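# Flip the toast in the pan with a spatula

## Task

Using the steel spatula (turner) if you like, flip the toast slice so it ends up lying flat inside the frying pan with its browned side facing up. Afterwards set the turner down on the table so that it rests against neither the pan nor the hot plate. At no point may either arm or hand (alone or together) make contact with the toast, with the heating plate of the hot plate, or with any part of the pan other than its plastic handle; any such contact fails the job immediately. The pan and hot plate are free to move, and at the end the pan must sit level and centred on the hot plate. Either arm may do any of the required work.

## Robot and tools

Robot: two arms, left_arm (base on the +y side of the table) and right_arm, facing each other across the table. Each carries a five-finger hand: a right hand on right_arm, a mirrored left hand on left_arm. Names do not match image sides.

Frames. Scene frame: origin on the table top midway between the nominal bases, z = 0 at the table surface, +z up. Printed positions, quaternions (wxyz) and velocities use this frame and can be off by a few cm. Offsets you send are along the current Hand target's own axes. The hand point sits 0.05 m in front of the palm, 0.15 m out from the wrist face: its +z runs along straight fingers, +y out of the palm, +x across the palm away from the thumb on the right hand (toward the thumb on the left hand). Straight fingers extend 0.06-0.07 m past the point; a wrist bracket on the little-finger side can collide; with fingers level the wrist may hang below the point and hit the table first.

Row layout (both tools). Every row is one list of 28 numbers in [-1, 1], covering both arms even if only one moves: left dx, dy, dz, rx, ry, rz, then left little, ring, middle, index, thumb_bend, thumb_turn, force_limit, speed; then the same 14 for the right arm. dx..rz are an offset, not a pose: measured from that arm's Hand target at the start of the action/move, in that target's axes; 1.0 = 0.6 m of travel or 180 degrees, and rx, ry, rz form one rotation vector. All zeros for an arm's six pose numbers re-requests its current Hand target. Finger and thumb numbers are absolute targets: +1 open/straight, -1 closed; thumb_turn -1 puts the thumb opposite the fingers. force_limit maps -1..+1 to about 0..10 N at the fingertip (0..15 N for the thumb motors); speed rises from near 0 at -1 to full at +0.48 and stays full above. There is no 'no change' value: to keep a hand as is, resend the last eight hand numbers you sent (or, before any, its hand_measured plus hand_force_limit and hand_speed). Grasps work on objects about 0.035-0.065 m thick with the thumb turned in, handles down to about 0.025 m; close slowly (speed -0.94 or lower) for a gentle grip. Orientation commands are clipped to 32 degrees from the measured orientation per step.

Tools.
- execute_actions(actions, cameras): actions is a list of actions; each action is a table of up to 15 rows, one per 1/30 s step, the last row held to fill 15 steps. Every row counts from the action's starting Hand target, not the prior row; the next action starts from the new target, so a repeated offset adds up. An empty list just returns state and images.
- move(target, speed, blend, stop_force, zero, blocking, cameras): straight-line path of each hand point toward its offset target; target is one 28-number row or a list of up to 15 rows, all offsets from the same starting Hand targets. speed in m/s, 0.002-3.6, default 0.25 (turn rate up to twice that in rad/s); one value or one per target. blend in m rounds corners in a list. stop_force in N, 3-120, one value for both arms, ends an arm's path when its wrist sensor feels that much push against its motion; not reliable while rotating, cannot feel light pushes on loose items, and should be omitted when backing away from a contact. zero (with stop_force only) re-zeroes moving arms first, default true. blocking=false returns after ~0.5 s while the move continues (not with stop_force). Paths ignore obstacles and the other arm; a clearance check may hold an arm near the other. Keep paths away from an arm's own base.
- wait(seconds 0-10, cameras): lets time pass with last commands held.
- stop(cameras): brakes a running move.
- zoom_image(camera, region [x0, y0, x1, y1] pixels, max 504x504): closer look at cam_high, cam_low, cam_left_wrist or cam_right_wrist (all 672x504).
- show_instructions(): shows the reference image pages.
- zero_wrist_force(arm): re-zeroes that arm's wrist force sensor.
- finished_scene(scene): ends the scene (1 or 2); irreversible.

Results. Each call returns per-arm end_effector_position (m), quaternion, velocities (omitted when joint velocities read 'within noise'), Hand target (the base for your next offsets), joint positions and torques, wrist force/torque along the hand axes plus the peak since last shown, and hand_measured, hand_stopped_by (moving, target, force, stalled, fault) and hand_load_n, in motor order. A lost grip shows as hand_load_n falling toward 0. A move adds a 'move:' line: done, off_target, moving, held or fault, plus limits (paced = clipped pose, held = steps withheld). done does not mean nothing was touched. If an arm rests short of its target, send the gap as a new offset.

Avoid. Any contact by hand or arm with the toast, the heating plate, or the pan outside its plastic grip. Knocking the loose pan off-centre or tilted, or anything off the table. Net force near 150 N or wrist contact torque over 25.7 N m trips a 10 s arm stop; targets past a firm surface easily do this because arms are stiff. Fast moves overshoot and hit harder. Avoid drops, releasing moving items, slams, arm-to-arm presses, overloading fingers, and long stretched or pushing holds that heat motors (85 °C triggers a braking fault).

Each tool is called by a JSON object that holds its "method" and its "body".

Reference images:

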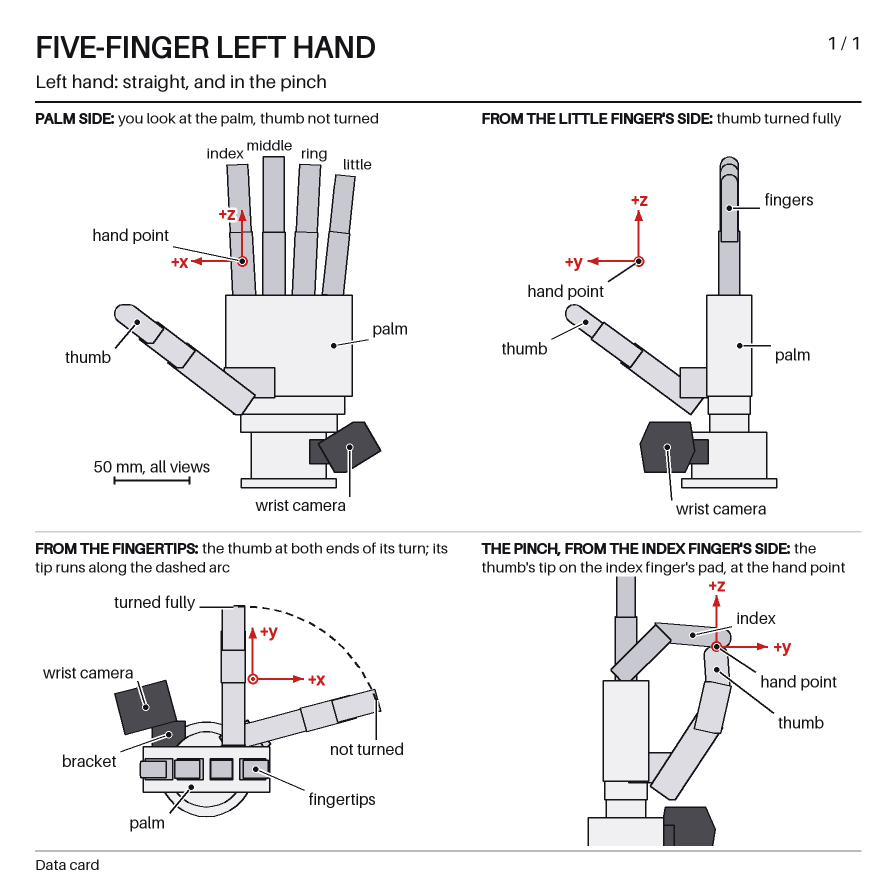

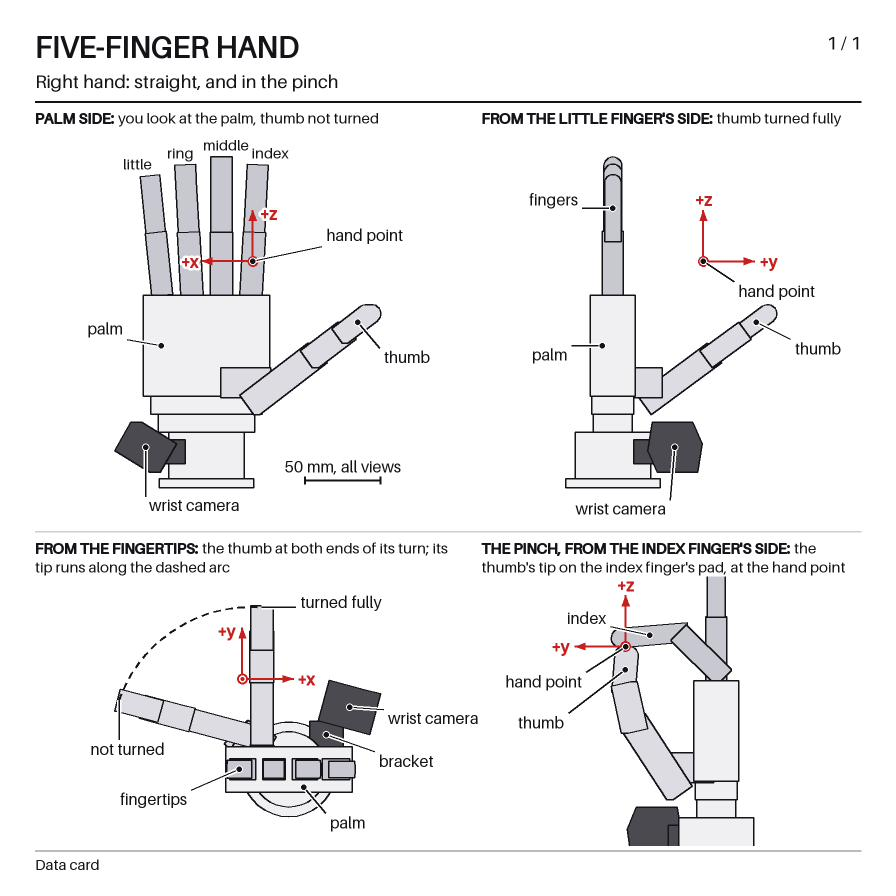

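## Session

{"method": "wait", "body": {"seconds": 0}}

{"method": "zoom_image", "body": {"camera": "cam_high", "region": [100, 170, 580, 430]}}

Scene clock: 0.00 s.
left_arm: end_effector_position=(+0.2165, +0.0551, +0.2638) hand_measured=(+1.000, +1.000, +1.000, +1.000, +1.000, +1.000) hand_load_n=(+0.0, +0.0, +0.0, +0.0, +0.0, +0.0) hand_stopped_by=(target, target, target, target, target, target) hand_force_limit=0.00 hand_speed=-0.80 end_effector_quat_wxyz=(+0.087, +0.851, +0.006, -0.518) | right_arm: end_effector_position=(+0.1714, -0.3251, +0.3706) hand_measured=(+1.000, +1.000, +1.000, +1.000, +1.000, +1.000) hand_load_n=(+0.0, +0.0, +0.0, +0.0, +0.0, +0.0) hand_stopped_by=(target, target, target, target, target, target) hand_force_limit=0.00 hand_speed=-0.80 end_effector_quat_wxyz=(-0.278, -0.482, +0.804, +0.210)
Joint positions: left_arm=[4.154 -2.257 -1.358 1.082 -0.899 1.321] | right_arm=[-1.623 -1.398 1.696 1.985 1.549 -2.732]
Joint velocities: within noise
Joint torques (N m): no reading
Wrist force (N): no reading
Wrist torque (N m): no reading
Wrist force, peak (N): no reading
Hand target: left_arm +0.2165, +0.0551, +0.2638; +0.087, +0.851, +0.006, -0.518 | right_arm +0.1714, -0.3251, +0.3706; -0.278, -0.482, +0.804, +0.210

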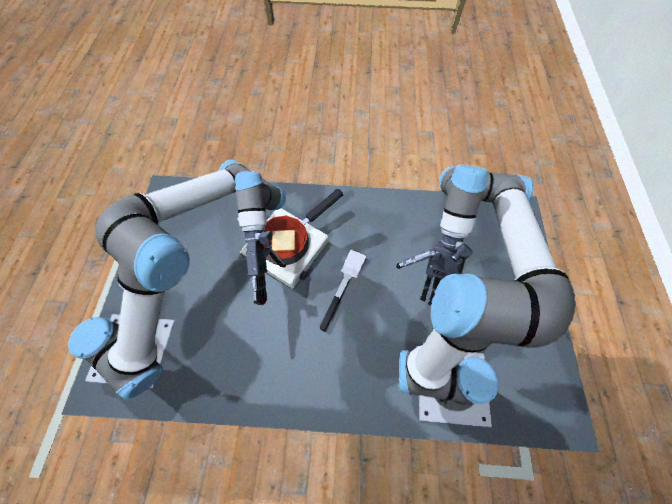

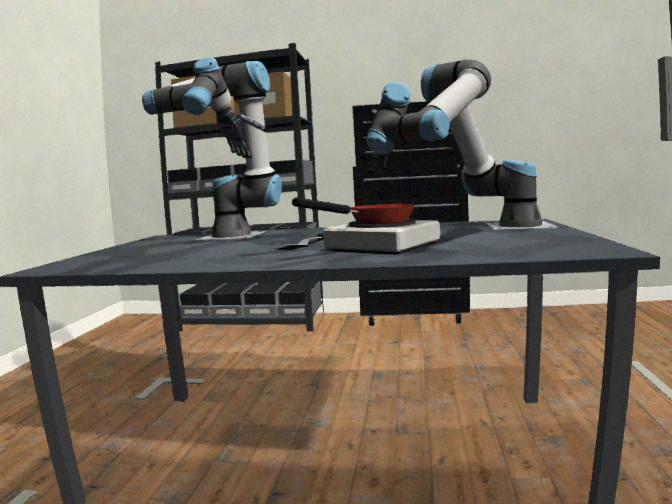

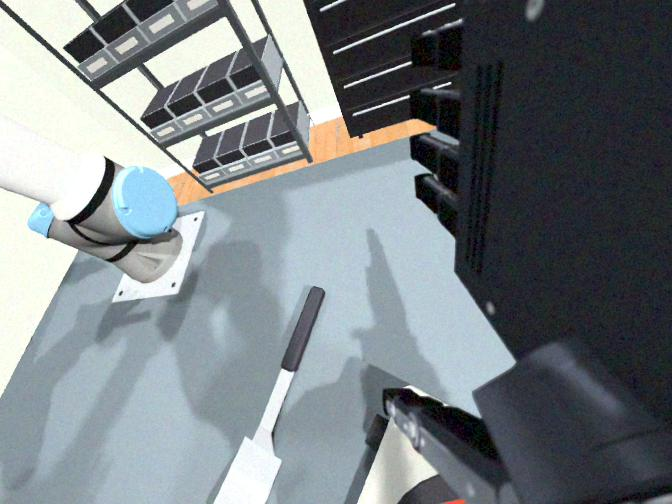

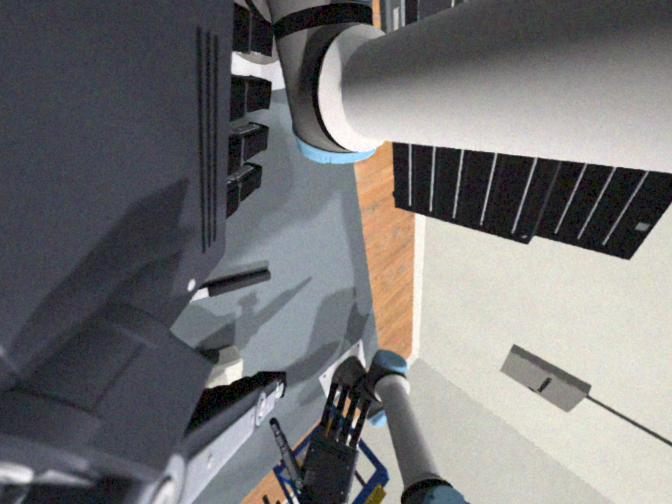

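Scaled by 1.050.

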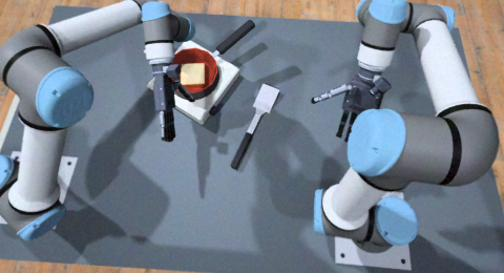

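{"method": "zoom_image", "body": {"camera": "cam_high", "region": [300, 230, 400, 340]}}

{"method": "zoom_image", "body": {"camera": "cam_high", "region": [230, 170, 360, 300]}}

{"method": "zoom_image", "body": {"camera": "cam_low", "region": [260, 180, 460, 260]}}

Scaled by 4.582.

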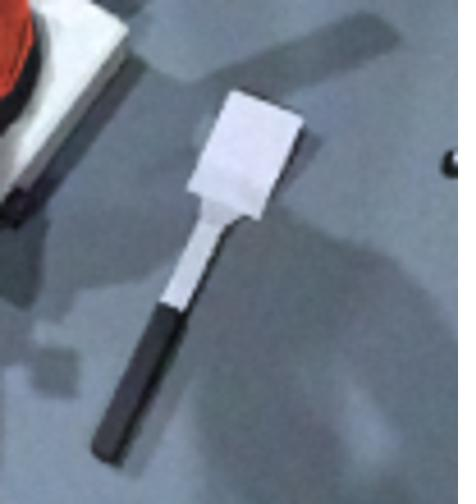

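Scaled by 3.877.

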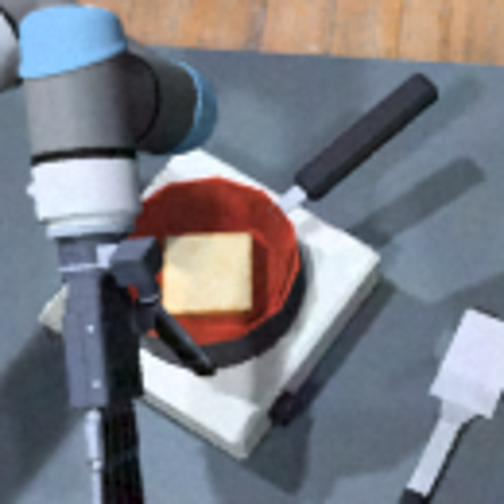

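Scaled by 2.520.

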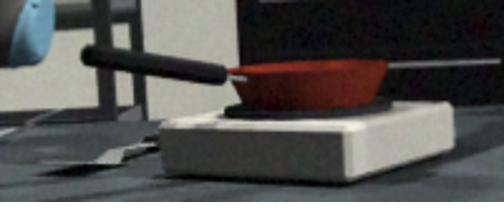

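{"method": "move", "body": {"target": [[-0.1218,-0.1373,-0.0863,0.1844,0.1539,0.1394,0.2,0.2,0.15,0.2,0.6,-1,-0.2,-0.3,0,0,0,0,0,0,0.2,0.2,0.15,0.2,0.6,-1,-0.2,-0.3],[-0.0928,-0.3407,-0.2078,0.3873,0.3232,0.2928,0.2,0.2,0.15,0.2,0.6,-1,-0.2,-0.3,-0.03,0.031,0.015,0.154,-0.0585,-0.188,0.2,0.2,0.15,0.2,0.6,-1,-0.2,-0.3],[0.0067,-0.5027,-0.3065,0.5865,0.4893,0.4434,0.2,0.2,0.15,0.2,0.6,-1,-0.2,-0.3,-0.174,0.038,0.0405,0.3075,-0.117,-0.376,0.2,0.2,0.15,0.2,0.6,-1,-0.2,-0.3]], "speed": 0.25, "blend": 0.02}}

Scene clock: 50.90 s.
left_arm: end_effector_position=(+0.3501, +0.3802, +0.2998) hand_measured=(+0.200, +0.200, +0.150, +0.200, +0.600, -1.000) hand_load_n=(+0.0, +0.0, +0.0, +0.0, +0.0, +0.0) hand_stopped_by=(target, target, target, target, target, target) hand_force_limit=-0.20 hand_speed=-0.30 end_effector_quat_wxyz=(-0.287, +0.497, -0.710, +0.408) | right_arm: end_effector_position=(+0.1803, -0.2201, +0.3405) hand_measured=(+0.200, +0.200, +0.150, +0.200, +0.600, -1.000) hand_load_n=(+0.0, +0.0, +0.0, +0.0, +0.0, +0.0) hand_stopped_by=(target, target, target, target, target, target) hand_force_limit=-0.20 hand_speed=-0.30 end_effector_quat_wxyz=(+0.257, -0.855, +0.450, +0.027)
Joint positions: left_arm=[4.915 -1.086 -1.999 2.498 -1.135 3.418] | right_arm=[-1.388 -1.695 1.649 1.327 1.129 -3.516]
Joint velocities: within noise
Joint torques (N m): left_arm=[8.98 8.6 7.7 -2.72 3.13 2.1] | right_arm=[9.1 -26.49 -5.75 0.17 -2.32 -2.92]
Wrist force (N): left_arm=[0.2 -0.6 0.6] | right_arm=[-0.1 0.8 -0.3]
Wrist torque (N m): left_arm=[-0.21 -0.10 0.44] | right_arm=[0.28 0.00 -0.06]
Wrist force, peak (N): left_arm=[0.9 -1.0 0.7] | right_arm=[-0.3 1.0 -0.5]
Hand target: left_arm +0.3501, +0.3802, +0.2998; +0.287, -0.497, +0.710, -0.408 | right_arm +0.1803, -0.2201, +0.3405; -0.257, +0.855, -0.450, -0.027
Off the commanded pose: left_arm 0.000 m, 0 deg | right_arm 0.000 m, 0 deg.
move: done; blend cut to 0 m at target 1

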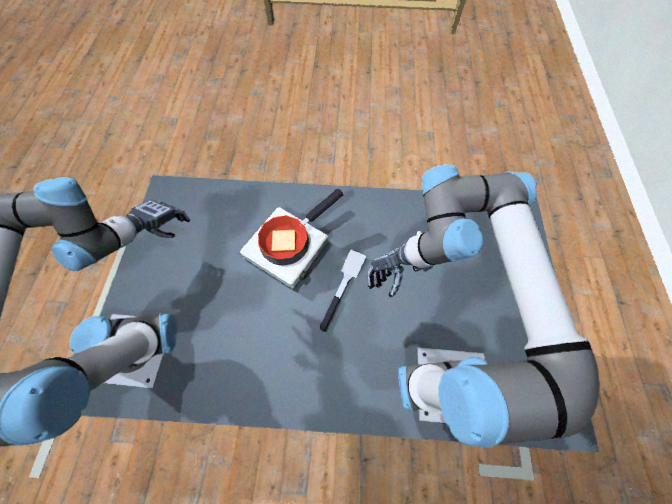

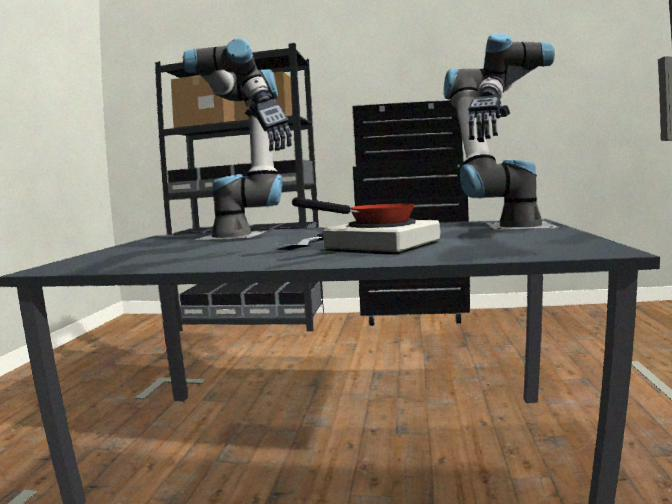

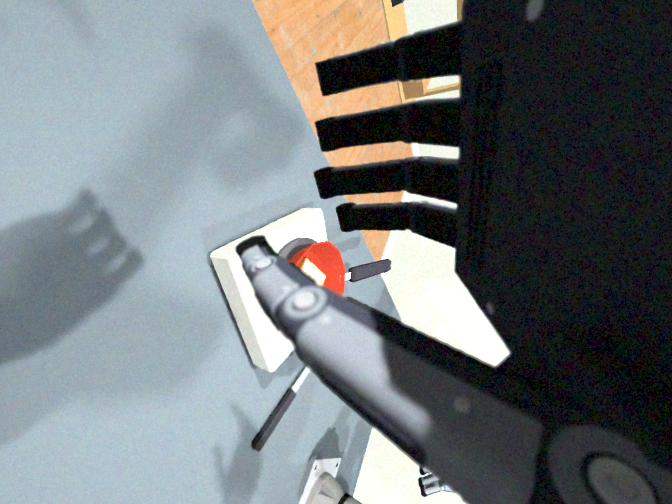

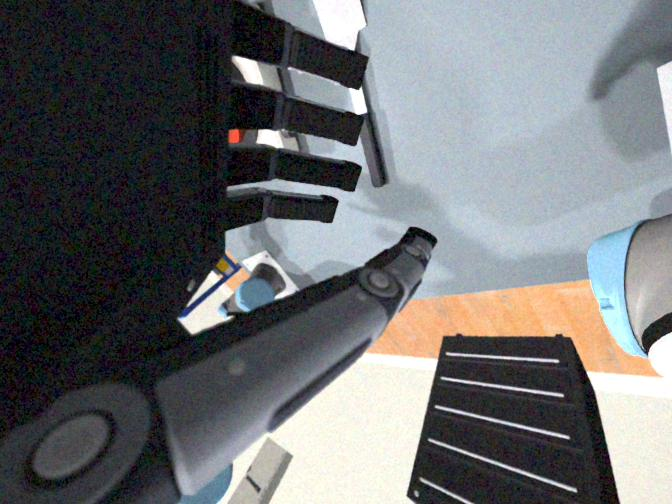

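{"method": "move", "body": {"target": [0,0,0,0,0,0,0.2,0.2,0.15,0.2,0.6,-1,-0.2,-0.3,-0.0742,-0.0362,0.3105,0.158,-0.06,-0.1933,0.2,0.2,0.15,0.2,0.6,-1,-0.2,-0.3], "speed": 0.2, "cameras": ["cam_high","cam_right_wrist"]}}

{"method": "zoom_image", "body": {"camera": "cam_high", "region": [230, 180, 350, 300]}}

Scene clock: 58.67 s.
left_arm: end_effector_position=(+0.3501, +0.3802, +0.2998) hand_measured=(+0.200, +0.200, +0.150, +0.200, +0.600, -1.000) hand_load_n=(+0.0, +0.0, +0.0, +0.0, +0.0, +0.0) hand_stopped_by=(target, target, target, target, target, target) hand_force_limit=-0.20 hand_speed=-0.30 end_effector_quat_wxyz=(-0.287, +0.497, -0.710, +0.408) | right_arm: end_effector_position=(+0.2055, -0.0900, +0.2005) hand_measured=(+0.200, +0.200, +0.150, +0.200, +0.600, -1.000) hand_load_n=(+0.0, +0.0, +0.0, +0.0, +0.0, +0.0) hand_stopped_by=(target, target, target, target, target, target) hand_force_limit=-0.20 hand_speed=-0.30 end_effector_quat_wxyz=(+0.492, -0.855, +0.144, -0.082)
Joint positions: left_arm=[4.915 -1.086 -1.999 2.498 -1.134 3.418] | right_arm=[-1.151 -1.659 2.003 0.371 0.871 -3.65]
Joint velocities: within noise
Joint torques (N m): left_arm=[9.16 8.88 8.82 -2.61 3.06 2.34] | right_arm=[8.8 -2.58 -4.44 -0.91 -2.25 2.42]
Wrist force (N): left_arm=[0.2 -0.7 1.0] | right_arm=[-0.2 1.1 0.1]
Wrist torque (N m): left_arm=[-0.24 -0.08 0.44] | right_arm=[0.26 0.03 -0.03]
Wrist force, peak (N): left_arm=[0.6 -0.7 1.2] | right_arm=[-0.6 1.4 -0.1]
Hand target: left_arm +0.3501, +0.3802, +0.2998; +0.287, -0.497, +0.710, -0.408 | right_arm +0.2055, -0.0900, +0.2005; -0.492, +0.855, -0.144, +0.082
Off the commanded pose: left_arm 0.000 m, 0 deg | right_arm 0.000 m, 0 deg.
move: done
Images, in order (width x height): cam_high 672x504, cam_right_wrist 672x504.

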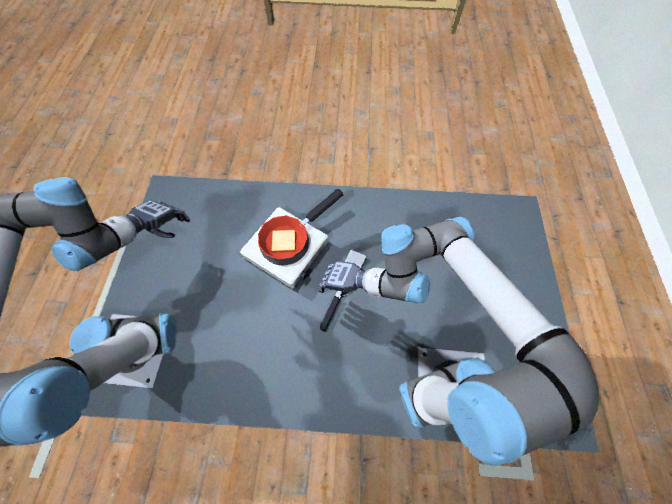

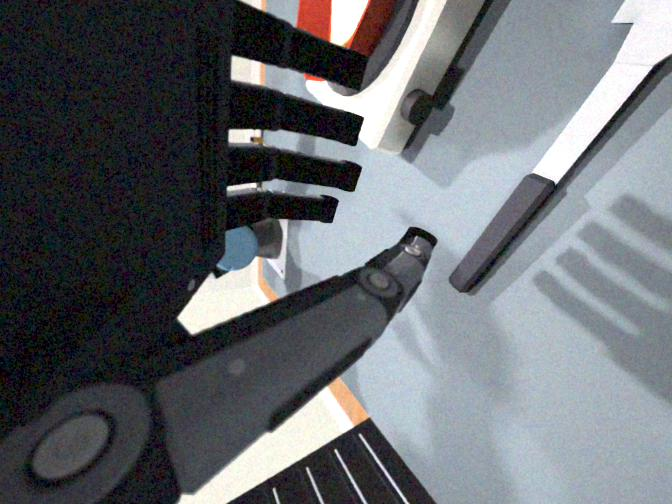

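Scaled by 4.200.

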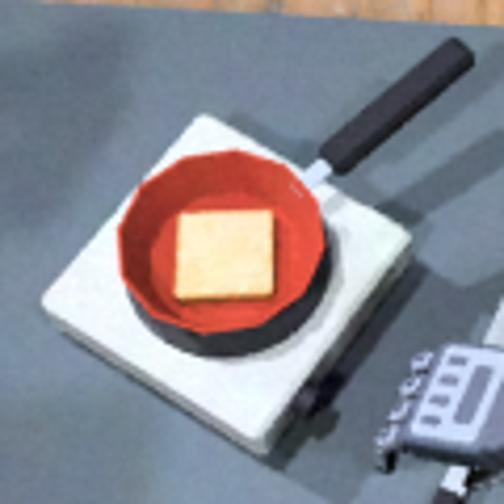

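{"method": "zoom_image", "body": {"camera": "cam_low", "region": [345, 190, 425, 235]}}

{"method": "zoom_image", "body": {"camera": "cam_high", "region": [250, 205, 320, 275]}}

This scene's latest camera images include none from cam_low. They are from: cam_high, cam_right_wrist. cam_low's image comes with the result of a call that names it in "cameras".

Scaled by 7.200.

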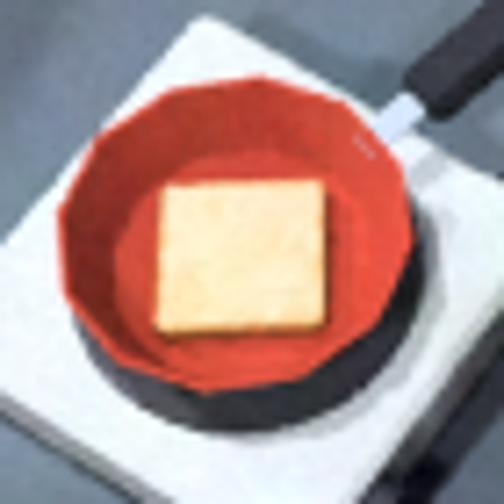

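{"method": "move", "body": {"target": [0,0,0,0,0,0,0.2,0.2,0.15,0.2,0.6,-1,-0.2,-0.3,-0.0117,0.1402,0.0905,0,0.0289,0.0167,0.2,0.2,0.15,0.2,0.6,-1,-0.2,-0.3], "speed": 0.12, "cameras": ["cam_low","cam_high","cam_right_wrist"]}}

{"method": "zoom_image", "body": {"camera": "cam_low", "region": [345, 190, 425, 235]}}

Scene clock: 84.67 s.
left_arm: end_effector_position=(+0.3501, +0.3802, +0.2998) hand_measured=(+0.200, +0.200, +0.150, +0.200, +0.600, -1.000) hand_load_n=(+0.0, +0.0, +0.0, +0.0, +0.0, +0.0) hand_stopped_by=(target, target, target, target, target, target) hand_force_limit=-0.20 hand_speed=-0.30 end_effector_quat_wxyz=(-0.287, +0.497, -0.710, +0.408) | right_arm: end_effector_position=(+0.2002, -0.0831, +0.1006) hand_measured=(+0.200, +0.200, +0.150, +0.200, +0.600, -1.000) hand_load_n=(+0.0, +0.0, +0.0, +0.0, +0.0, +0.0) hand_stopped_by=(target, target, target, target, target, target) hand_force_limit=-0.20 hand_speed=-0.30 end_effector_quat_wxyz=(+0.487, -0.846, +0.189, -0.107)
Joint positions: left_arm=[4.915 -1.086 -1.999 2.498 -1.134 3.418] | right_arm=[-1.072 -1.571 2.194 0.009 1.014 -3.509]
Joint velocities: within noise
Joint torques (N m): left_arm=[7.8 7.07 9.76 -2.43 3.08 2.48] | right_arm=[9.21 -5.12 -3.23 -1.38 1.5 2.31]
Wrist force (N): left_arm=[0.0 -0.6 1.1] | right_arm=[-0.6 1.0 -0.2]
Wrist torque (N m): left_arm=[-0.23 -0.06 0.43] | right_arm=[0.29 0.12 -0.06]
Wrist force, peak (N): left_arm=[0.1 -1.1 0.9] | right_arm=[-0.7 1.7 0.0]
Hand target: left_arm +0.3501, +0.3802, +0.2998; +0.287, -0.497, +0.710, -0.408 | right_arm +0.2002, -0.0831, +0.1005; -0.487, +0.846, -0.189, +0.107
Off the commanded pose: left_arm 0.000 m, 0 deg | right_arm 0.000 m, 0 deg.
move: done
Images, in order (width x height): cam_high 672x504, cam_low 672x504, cam_right_wrist 672x504.

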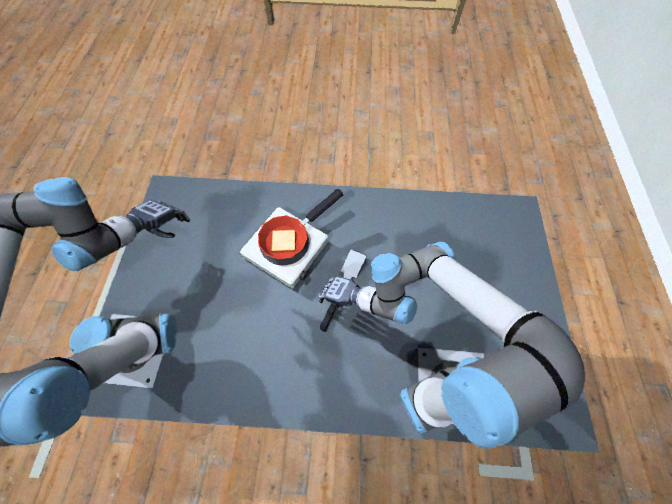

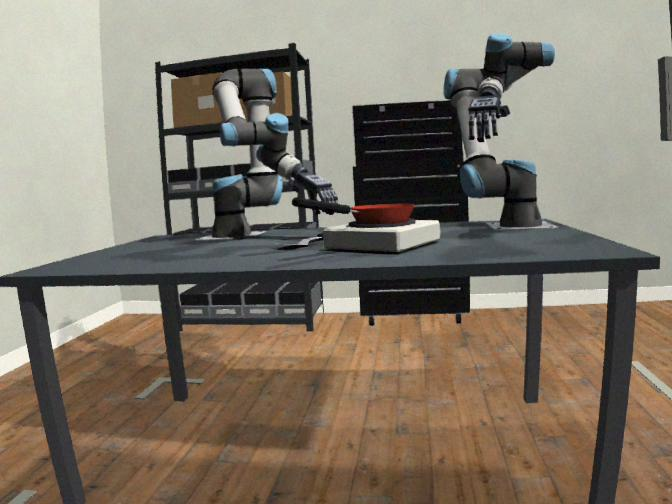

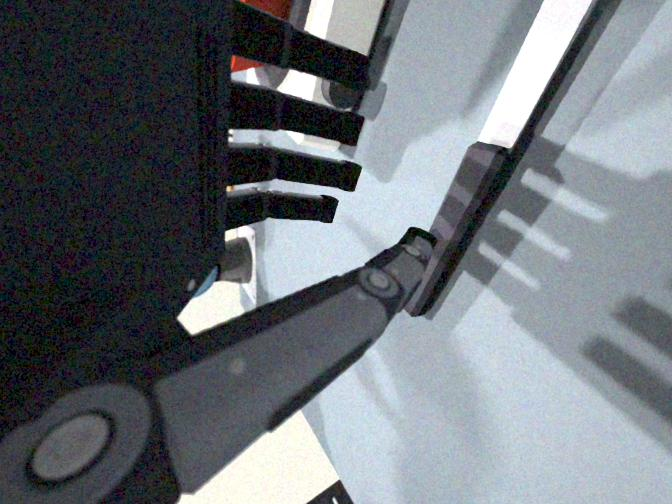

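Scaled by 6.300.

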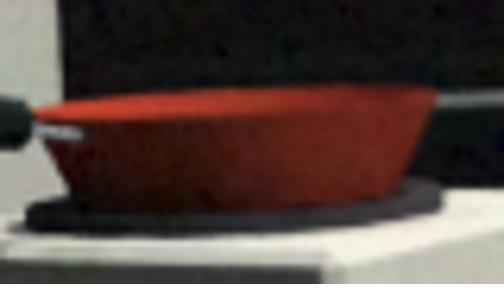

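{"method": "move", "body": {"target": [0,0,0,0,0,0,0.2,0.2,0.15,0.2,0.6,-1,-0.2,-0.3,0,0.1081,0.0528,0,0,0,-0.7,-0.7,0.15,0.2,0.6,-1,-0.2,0.2], "speed": 0.05, "stop_force": 4, "cameras": ["cam_low","cam_right_wrist"]}}

{"method": "zoom_image", "body": {"camera": "cam_low", "region": [200, 130, 400, 270]}}

Scene clock: 92.87 s.
left_arm: end_effector_position=(+0.3501, +0.3802, +0.2998) hand_measured=(+0.200, +0.200, +0.150, +0.200, +0.600, -1.000) hand_load_n=(+0.0, +0.0, +0.0, +0.0, +0.0, +0.0) hand_stopped_by=(target, target, target, target, target, target) hand_force_limit=-0.20 hand_speed=-0.30 end_effector_quat_wxyz=(-0.287, +0.497, -0.710, +0.408) | right_arm: end_effector_position=(+0.1979, -0.0877, +0.0285) hand_measured=(-0.700, -0.700, +0.150, +0.200, +0.600, -1.000) hand_load_n=(+0.0, +0.0, +0.0, +0.0, +0.0, +0.0) hand_stopped_by=(target, target, target, target, target, target) hand_force_limit=-0.20 hand_speed=0.20 end_effector_quat_wxyz=(+0.487, -0.846, +0.189, -0.107)
Joint positions: left_arm=[4.915 -1.086 -1.999 2.498 -1.134 3.418] | right_arm=[-1.084 -1.436 2.296 -0.223 1.005 -3.517]
Joint velocities: within noise
Joint torques (N m): left_arm=[8.69 7.55 10.87 -2.1 2.94 2.27] | right_arm=[-10.97 -6.46 -0.21 -1.25 -2.09 2.22]
Wrist force (N): left_arm=[0.5 -0.6 0.7] | right_arm=[-0.4 0.9 -0.4]
Wrist torque (N m): left_arm=[-0.20 -0.14 0.46] | right_arm=[0.28 0.07 -0.04]
Wrist force, peak (N): left_arm=[0.2 -1.1 0.9] | right_arm=[-0.7 1.1 -0.4]
Hand target: left_arm +0.3501, +0.3802, +0.2998; +0.287, -0.497, +0.710, -0.408 | right_arm +0.1979, -0.0877, +0.0285; -0.487, +0.846, -0.189, +0.107
Off the commanded pose: left_arm 0.000 m, 0 deg | right_arm 0.000 m, 0 deg.
move: done
Images, in order (width x height): cam_low 672x504, cam_right_wrist 672x504.

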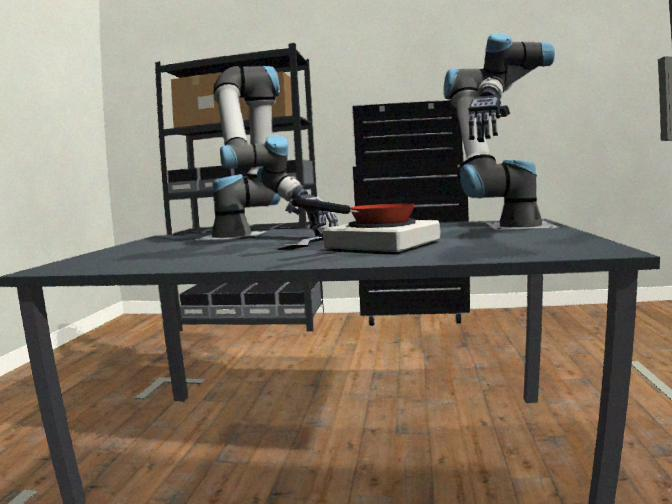

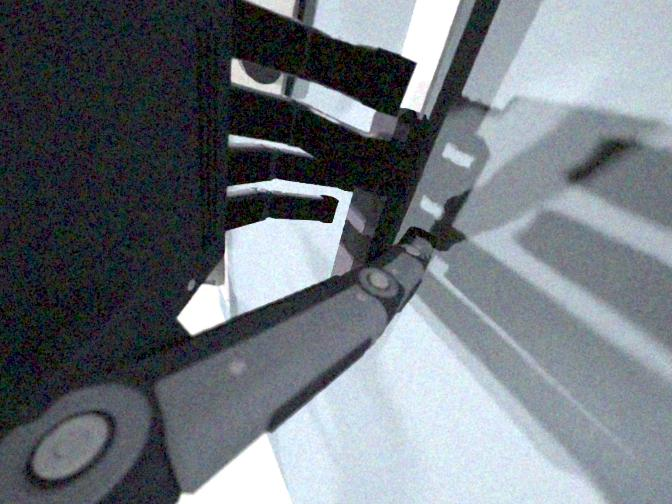

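Scaled by 2.520.

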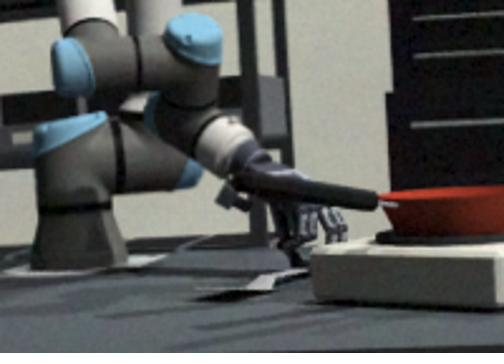

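{"method": "move", "body": {"target": [0,0,0,0,0,0,0.2,0.2,0.15,0.2,0.6,-1,-0.2,-0.3,0,0,0,0,0,0,-0.7,-0.7,-0.3,-0.35,0.0,-1,-0.2,-0.85], "speed": 0.05, "cameras": ["cam_right_wrist"]}}

{"method": "move", "body": {"target": [0,0,0,0,0,0,0.2,0.2,0.15,0.2,0.6,-1,-0.2,-0.3,0,-0.1155,-0.0667,0,0,0,-0.7,-0.7,-0.3,-0.35,0.0,-1,-0.2,-0.85], "speed": 0.08}}

{"method": "zoom_image", "body": {"camera": "cam_low", "region": [200, 130, 400, 270]}}

Scene clock: 97.80 s.
left_arm: end_effector_position=(+0.3501, +0.3802, +0.2998) hand_measured=(+0.200, +0.200, +0.150, +0.200, +0.600, -1.000) hand_load_n=(+0.0, +0.0, +0.0, +0.0, +0.0, +0.0) hand_stopped_by=(target, target, target, target, target, target) hand_force_limit=-0.20 hand_speed=-0.30 end_effector_quat_wxyz=(-0.287, +0.497, -0.710, +0.408) | right_arm: end_effector_position=(+0.1979, -0.0877, +0.0285) hand_measured=(-0.700, -0.700, -0.070, -0.174, +0.476, -1.000) hand_load_n=(+0.0, +0.0, +5.0, +3.5, +7.0, +4.0) hand_stopped_by=(target, target, force, force, force, target) hand_force_limit=-0.20 hand_speed=-0.85 end_effector_quat_wxyz=(+0.487, -0.846, +0.189, -0.107)
Joint positions: left_arm=[4.915 -1.086 -1.999 2.498 -1.134 3.418] | right_arm=[-1.084 -1.436 2.296 -0.223 1.005 -3.517]
Joint velocities: within noise
Joint torques (N m): left_arm=[8.26 6.71 12.14 -2.2 2.86 2.18] | right_arm=[-10.3 -7.54 -6.18 -0.75 -1.93 2.25]
Wrist force (N): left_arm=[0.4 -0.7 0.8] | right_arm=[-0.2 1.3 -0.1]
Wrist torque (N m): left_arm=[-0.23 -0.13 0.46] | right_arm=[0.26 0.05 -0.01]
Wrist force, peak (N): left_arm=[0.8 -0.8 1.0] | right_arm=[-0.5 1.5 -0.2]
Hand target: left_arm +0.3501, +0.3802, +0.2998; +0.287, -0.497, +0.710, -0.408 | right_arm +0.1979, -0.0877, +0.0285; -0.487, +0.846, -0.189, +0.107
Off the commanded pose: left_arm 0.000 m, 0 deg | right_arm 0.000 m, 0 deg.
move: done
Images, in order (width x height): cam_right_wrist 672x504.

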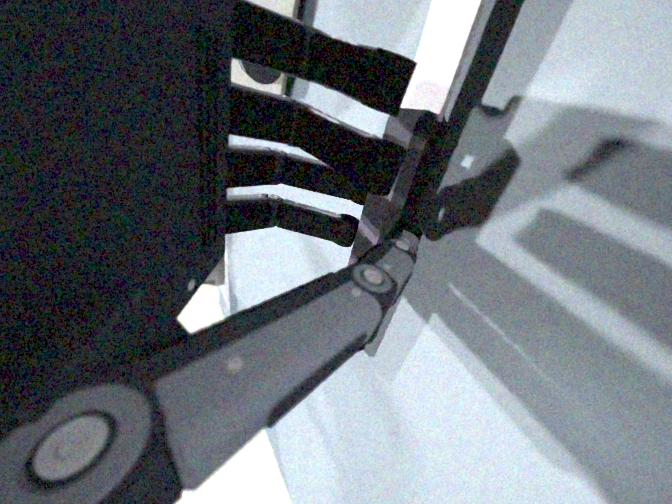

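Scene clock: 99.33 s.
left_arm: end_effector_position=(+0.3501, +0.3802, +0.2998) hand_measured=(+0.200, +0.200, +0.150, +0.200, +0.600, -1.000) hand_load_n=(+0.0, +0.0, +0.0, +0.0, +0.0, +0.0) hand_stopped_by=(target, target, target, target, target, target) hand_force_limit=-0.20 hand_speed=-0.30 end_effector_quat_wxyz=(-0.287, +0.497, -0.710, +0.408) | right_arm: end_effector_position=(+0.1981, -0.0876, +0.1085) hand_measured=(-0.700, -0.700, -0.070, -0.174, +0.474, -1.000) hand_load_n=(+0.0, +0.0, +0.0, +0.0, +0.0, +0.0) hand_stopped_by=(target, target, force, force, force, target) hand_force_limit=-0.20 hand_speed=-0.85 end_effector_quat_wxyz=(+0.487, -0.846, +0.189, -0.107)
Joint positions: left_arm=[4.915 -1.086 -1.999 2.498 -1.134 3.418] | right_arm=[-1.084 -1.596 2.195 0.038 1.005 -3.517]
Joint velocities: within noise
Joint torques (N m): left_arm=[7.83 6.9 13.94 -2.08 2.95 2.43] | right_arm=[-11.28 -28.47 -32.51 1.96 -2.14 -2.97]
Wrist force (N): left_arm=[0.1 -0.8 0.8] | right_arm=[-0.5 1.1 -0.3]
Wrist torque (N m): left_arm=[-0.25 -0.09 0.44] | right_arm=[0.33 0.10 -0.05]
Wrist force, peak (N): left_arm=[0.4 -1.0 1.0] | right_arm=[-0.3 1.9 0.3]
Hand target: left_arm +0.3501, +0.3802, +0.2998; +0.287, -0.497, +0.710, -0.408 | right_arm +0.1981, -0.0876, +0.1085; -0.487, +0.846, -0.189, +0.107
Off the commanded pose: left_arm 0.000 m, 0 deg | right_arm 0.000 m, 0 deg.
move: done

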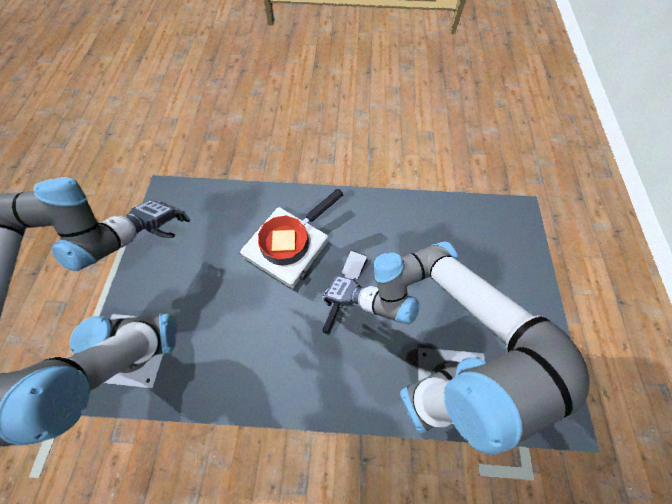

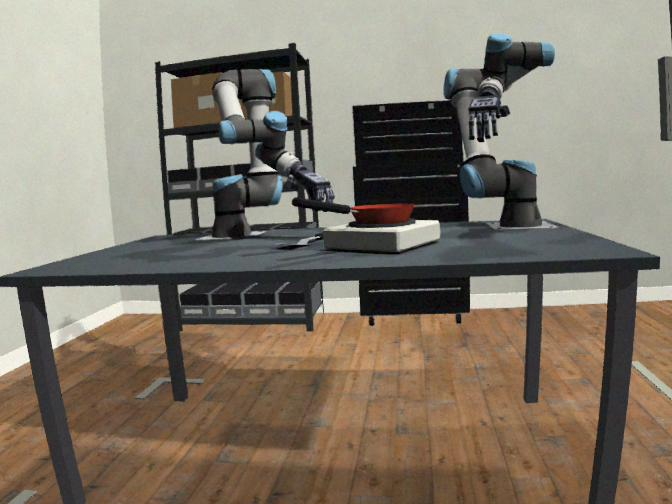

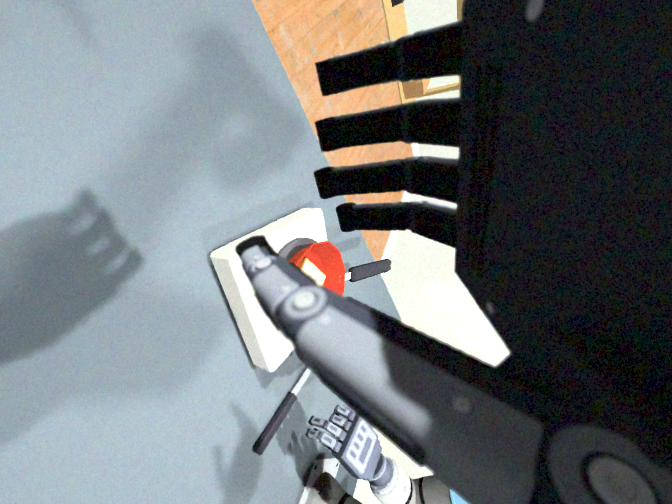

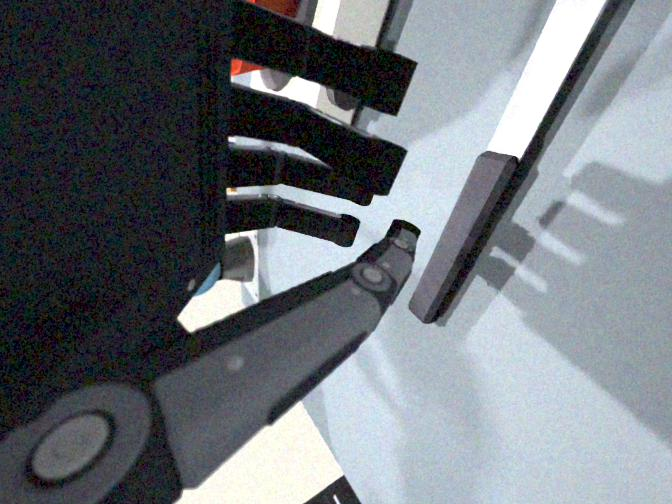

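Scaled by 2.520.

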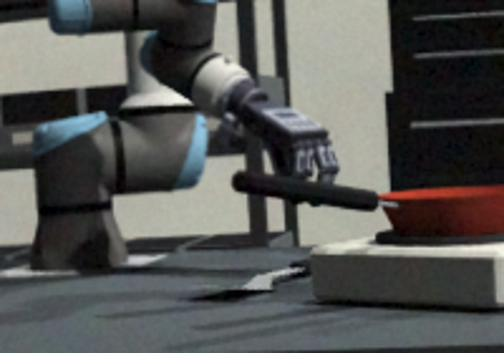

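{"method": "move", "body": {"target": [0,0,0,0,0,0,0.2,0.2,0.15,0.2,0.6,-1,-0.2,-0.3,0.0167,0.1257,0.059,0,0,0,-0.7,-0.7,0.15,0.2,0.6,-1,0,0.2], "speed": 0.06, "cameras": ["cam_right_wrist"]}}

{"method": "zoom_image", "body": {"camera": "cam_right_wrist", "region": [220, 0, 560, 380]}}

{"method": "move", "body": {"target": [0,0,0,0,0,0,0.2,0.2,0.15,0.2,0.6,-1,-0.2,-0.3,0,0,0,0,0,0,-0.7,-0.7,-0.4,-0.45,-0.1,-1,0.1,-0.85], "speed": 0.05, "cameras": ["cam_right_wrist"]}}

Scene clock: 111.57 s.
left_arm: end_effector_position=(+0.3501, +0.3802, +0.2998) hand_measured=(+0.200, +0.200, +0.150, +0.200, +0.600, -1.000) hand_load_n=(+0.0, +0.0, +0.0, +0.0, +0.0, +0.0) hand_stopped_by=(target, target, target, target, target, target) hand_force_limit=-0.20 hand_speed=-0.30 end_effector_quat_wxyz=(-0.287, +0.497, -0.710, +0.408) | right_arm: end_effector_position=(+0.2039, -0.0984, +0.0256) hand_measured=(-0.700, -0.700, +0.150, +0.200, +0.600, -1.000) hand_load_n=(+0.0, +0.0, +0.0, +0.0, +0.0, +0.0) hand_stopped_by=(target, target, target, target, target, target) hand_force_limit=0.00 hand_speed=0.20 end_effector_quat_wxyz=(+0.487, -0.846, +0.189, -0.107)
Joint positions: left_arm=[4.915 -1.086 -1.999 2.498 -1.134 3.418] | right_arm=[-1.133 -1.434 2.31 -0.22 0.966 -3.552]
Joint velocities: within noise
Joint torques (N m): left_arm=[7.51 6.6 13.82 -1.74 2.83 2.16] | right_arm=[-10.95 -7.59 -0.33 -1.44 -2.25 -2.91]
Wrist force (N): left_arm=[0.1 -0.9 0.8] | right_arm=[-0.5 0.9 -0.4]
Wrist torque (N m): left_arm=[-0.27 -0.09 0.45] | right_arm=[0.28 0.10 -0.04]
Wrist force, peak (N): left_arm=[0.4 -0.8 1.1] | right_arm=[-0.2 1.3 -0.6]
Hand target: left_arm +0.3501, +0.3802, +0.2998; +0.287, -0.497, +0.710, -0.408 | right_arm +0.2039, -0.0984, +0.0255; -0.487, +0.846, -0.189, +0.107
Off the commanded pose: left_arm 0.000 m, 0 deg | right_arm 0.000 m, 0 deg.
move: done
Images, in order (width x height): cam_right_wrist 672x504.

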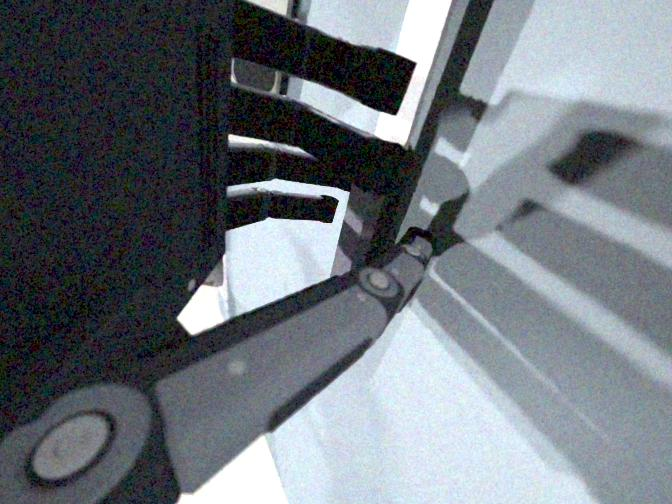

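Scaled by 1.326.

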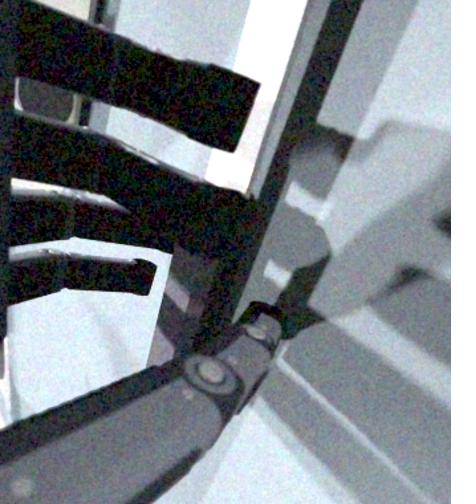

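Scene clock: 112.63 s.
left_arm: end_effector_position=(+0.3501, +0.3802, +0.2998) hand_measured=(+0.200, +0.200, +0.150, +0.200, +0.600, -1.000) hand_load_n=(+0.0, +0.0, +0.0, +0.0, +0.0, +0.0) hand_stopped_by=(target, target, target, target, target, target) hand_force_limit=-0.20 hand_speed=-0.30 end_effector_quat_wxyz=(-0.287, +0.497, -0.710, +0.408) | right_arm: end_effector_position=(+0.2039, -0.0984, +0.0255) hand_measured=(-0.700, -0.700, -0.056, -0.132, +0.464, -1.000) hand_load_n=(+0.0, +0.0, +6.0, +5.0, +9.5, +4.0) hand_stopped_by=(target, target, force, force, force, target) hand_force_limit=0.10 hand_speed=-0.85 end_effector_quat_wxyz=(+0.487, -0.846, +0.189, -0.107)
Joint positions: left_arm=[4.915 -1.086 -1.999 2.498 -1.134 3.418] | right_arm=[-1.133 -1.434 2.311 -0.22 0.966 -3.552]
Joint velocities: within noise
Joint torques (N m): left_arm=[6.45 7.08 13.5 -1.66 2.71 2.29] | right_arm=[-11.01 -7.45 -0.69 -0.75 -1.72 -2.79]
Wrist force (N): left_arm=[0.3 -0.7 0.7] | right_arm=[-0.5 0.9 -0.2]
Wrist torque (N m): left_arm=[-0.22 -0.11 0.45] | right_arm=[0.32 0.10 -0.11]
Wrist force, peak (N): left_arm=[0.3 -0.7 1.1] | right_arm=[-0.5 1.2 0.3]
Hand target: left_arm +0.3501, +0.3802, +0.2998; +0.287, -0.497, +0.710, -0.408 | right_arm +0.2039, -0.0984, +0.0255; -0.487, +0.846, -0.189, +0.107
Off the commanded pose: left_arm 0.000 m, 0 deg | right_arm 0.000 m, 0 deg.
move: done
Images, in order (width x height): cam_right_wrist 672x504.

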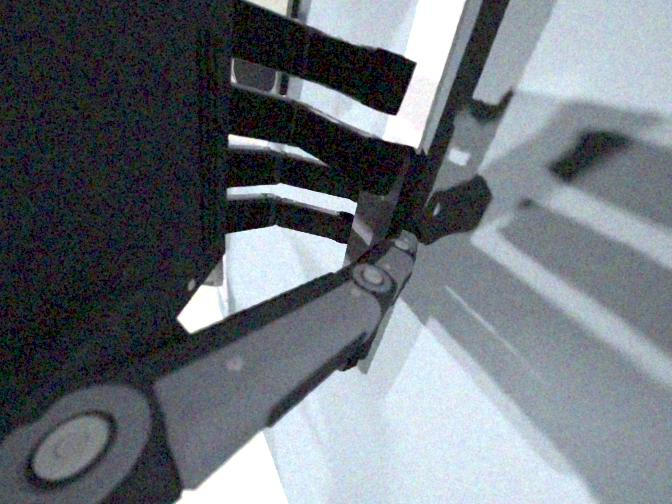

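{"method": "move", "body": {"target": [0,0,0,0,0,0,0.2,0.2,0.15,0.2,0.6,-1,-0.2,-0.3,0,-0.0433,-0.025,0,0,0,-0.7,-0.7,-0.4,-0.45,-0.1,-1,0.1,-0.85], "speed": 0.03, "cameras": ["cam_right_wrist","cam_low"]}}

{"method": "zoom_image", "body": {"camera": "cam_low", "region": [200, 130, 400, 270]}}

Scene clock: 116.73 s.
left_arm: end_effector_position=(+0.3501, +0.3802, +0.2998) hand_measured=(+0.200, +0.200, +0.150, +0.200, +0.600, -1.000) hand_load_n=(+0.0, +0.0, +0.0, +0.0, +0.0, +0.0) hand_stopped_by=(target, target, target, target, target, target) hand_force_limit=-0.20 hand_speed=-0.30 end_effector_quat_wxyz=(-0.287, +0.497, -0.710, +0.408) | right_arm: end_effector_position=(+0.2040, -0.0983, +0.0555) hand_measured=(-0.700, -0.700, -0.056, -0.132, +0.464, -1.000) hand_load_n=(+0.0, +0.0, +5.5, +5.5, +9.0, +3.0) hand_stopped_by=(target, target, force, force, force, target) hand_force_limit=0.10 hand_speed=-0.85 end_effector_quat_wxyz=(+0.487, -0.846, +0.189, -0.107)
Joint positions: left_arm=[4.915 -1.086 -1.999 2.498 -1.134 3.418] | right_arm=[-1.133 -1.503 2.278 -0.119 0.966 -3.552]
Joint velocities: within noise
Joint torques (N m): left_arm=[8.17 5.92 15.39 -1.36 2.61 1.97] | right_arm=[-4.17 -30.55 -30.97 2.06 -0.65 -2.52]
Wrist force (N): left_arm=[0.2 -0.8 1.0] | right_arm=[-0.5 2.0 0.4]
Wrist torque (N m): left_arm=[-0.25 -0.09 0.45] | right_arm=[0.27 0.07 0.01]
Wrist force, peak (N): left_arm=[0.4 -0.9 1.1] | right_arm=[-0.9 2.1 0.3]
Hand target: left_arm +0.3501, +0.3802, +0.2998; +0.287, -0.497, +0.710, -0.408 | right_arm +0.2040, -0.0983, +0.0555; -0.487, +0.846, -0.189, +0.107
Off the commanded pose: left_arm 0.000 m, 0 deg | right_arm 0.000 m, 0 deg.
move: done
Images, in order (width x height): cam_low 672x504, cam_right_wrist 672x504.

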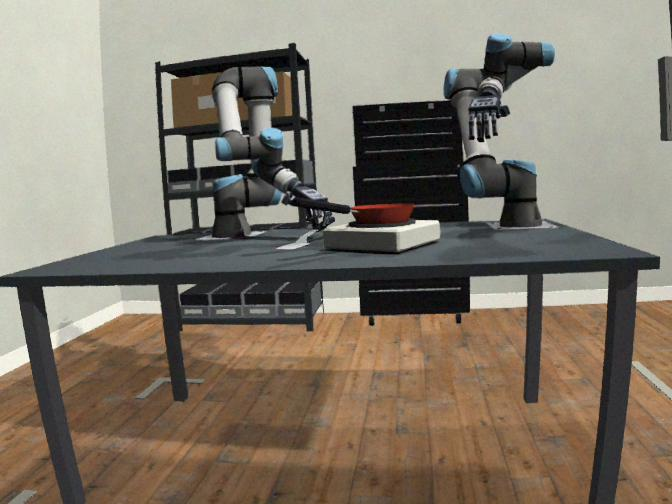

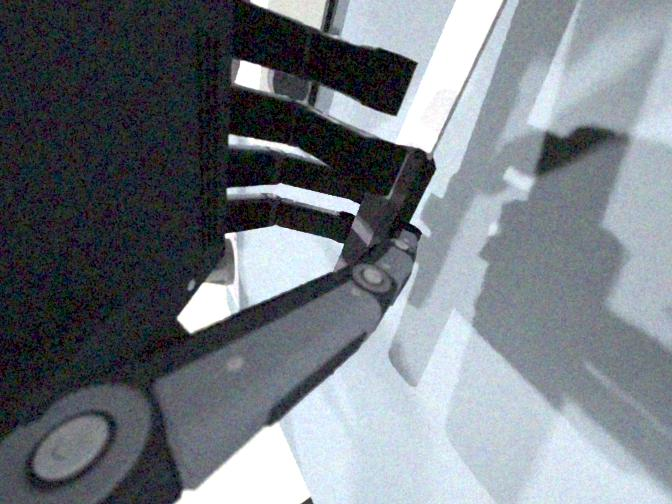

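Scaled by 2.520.

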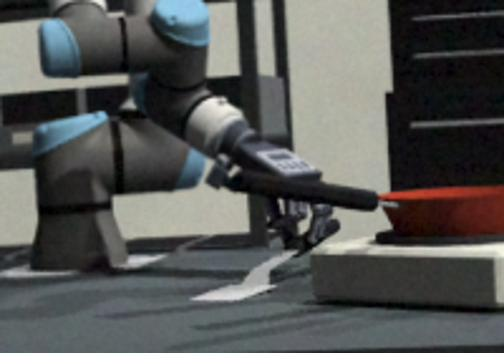

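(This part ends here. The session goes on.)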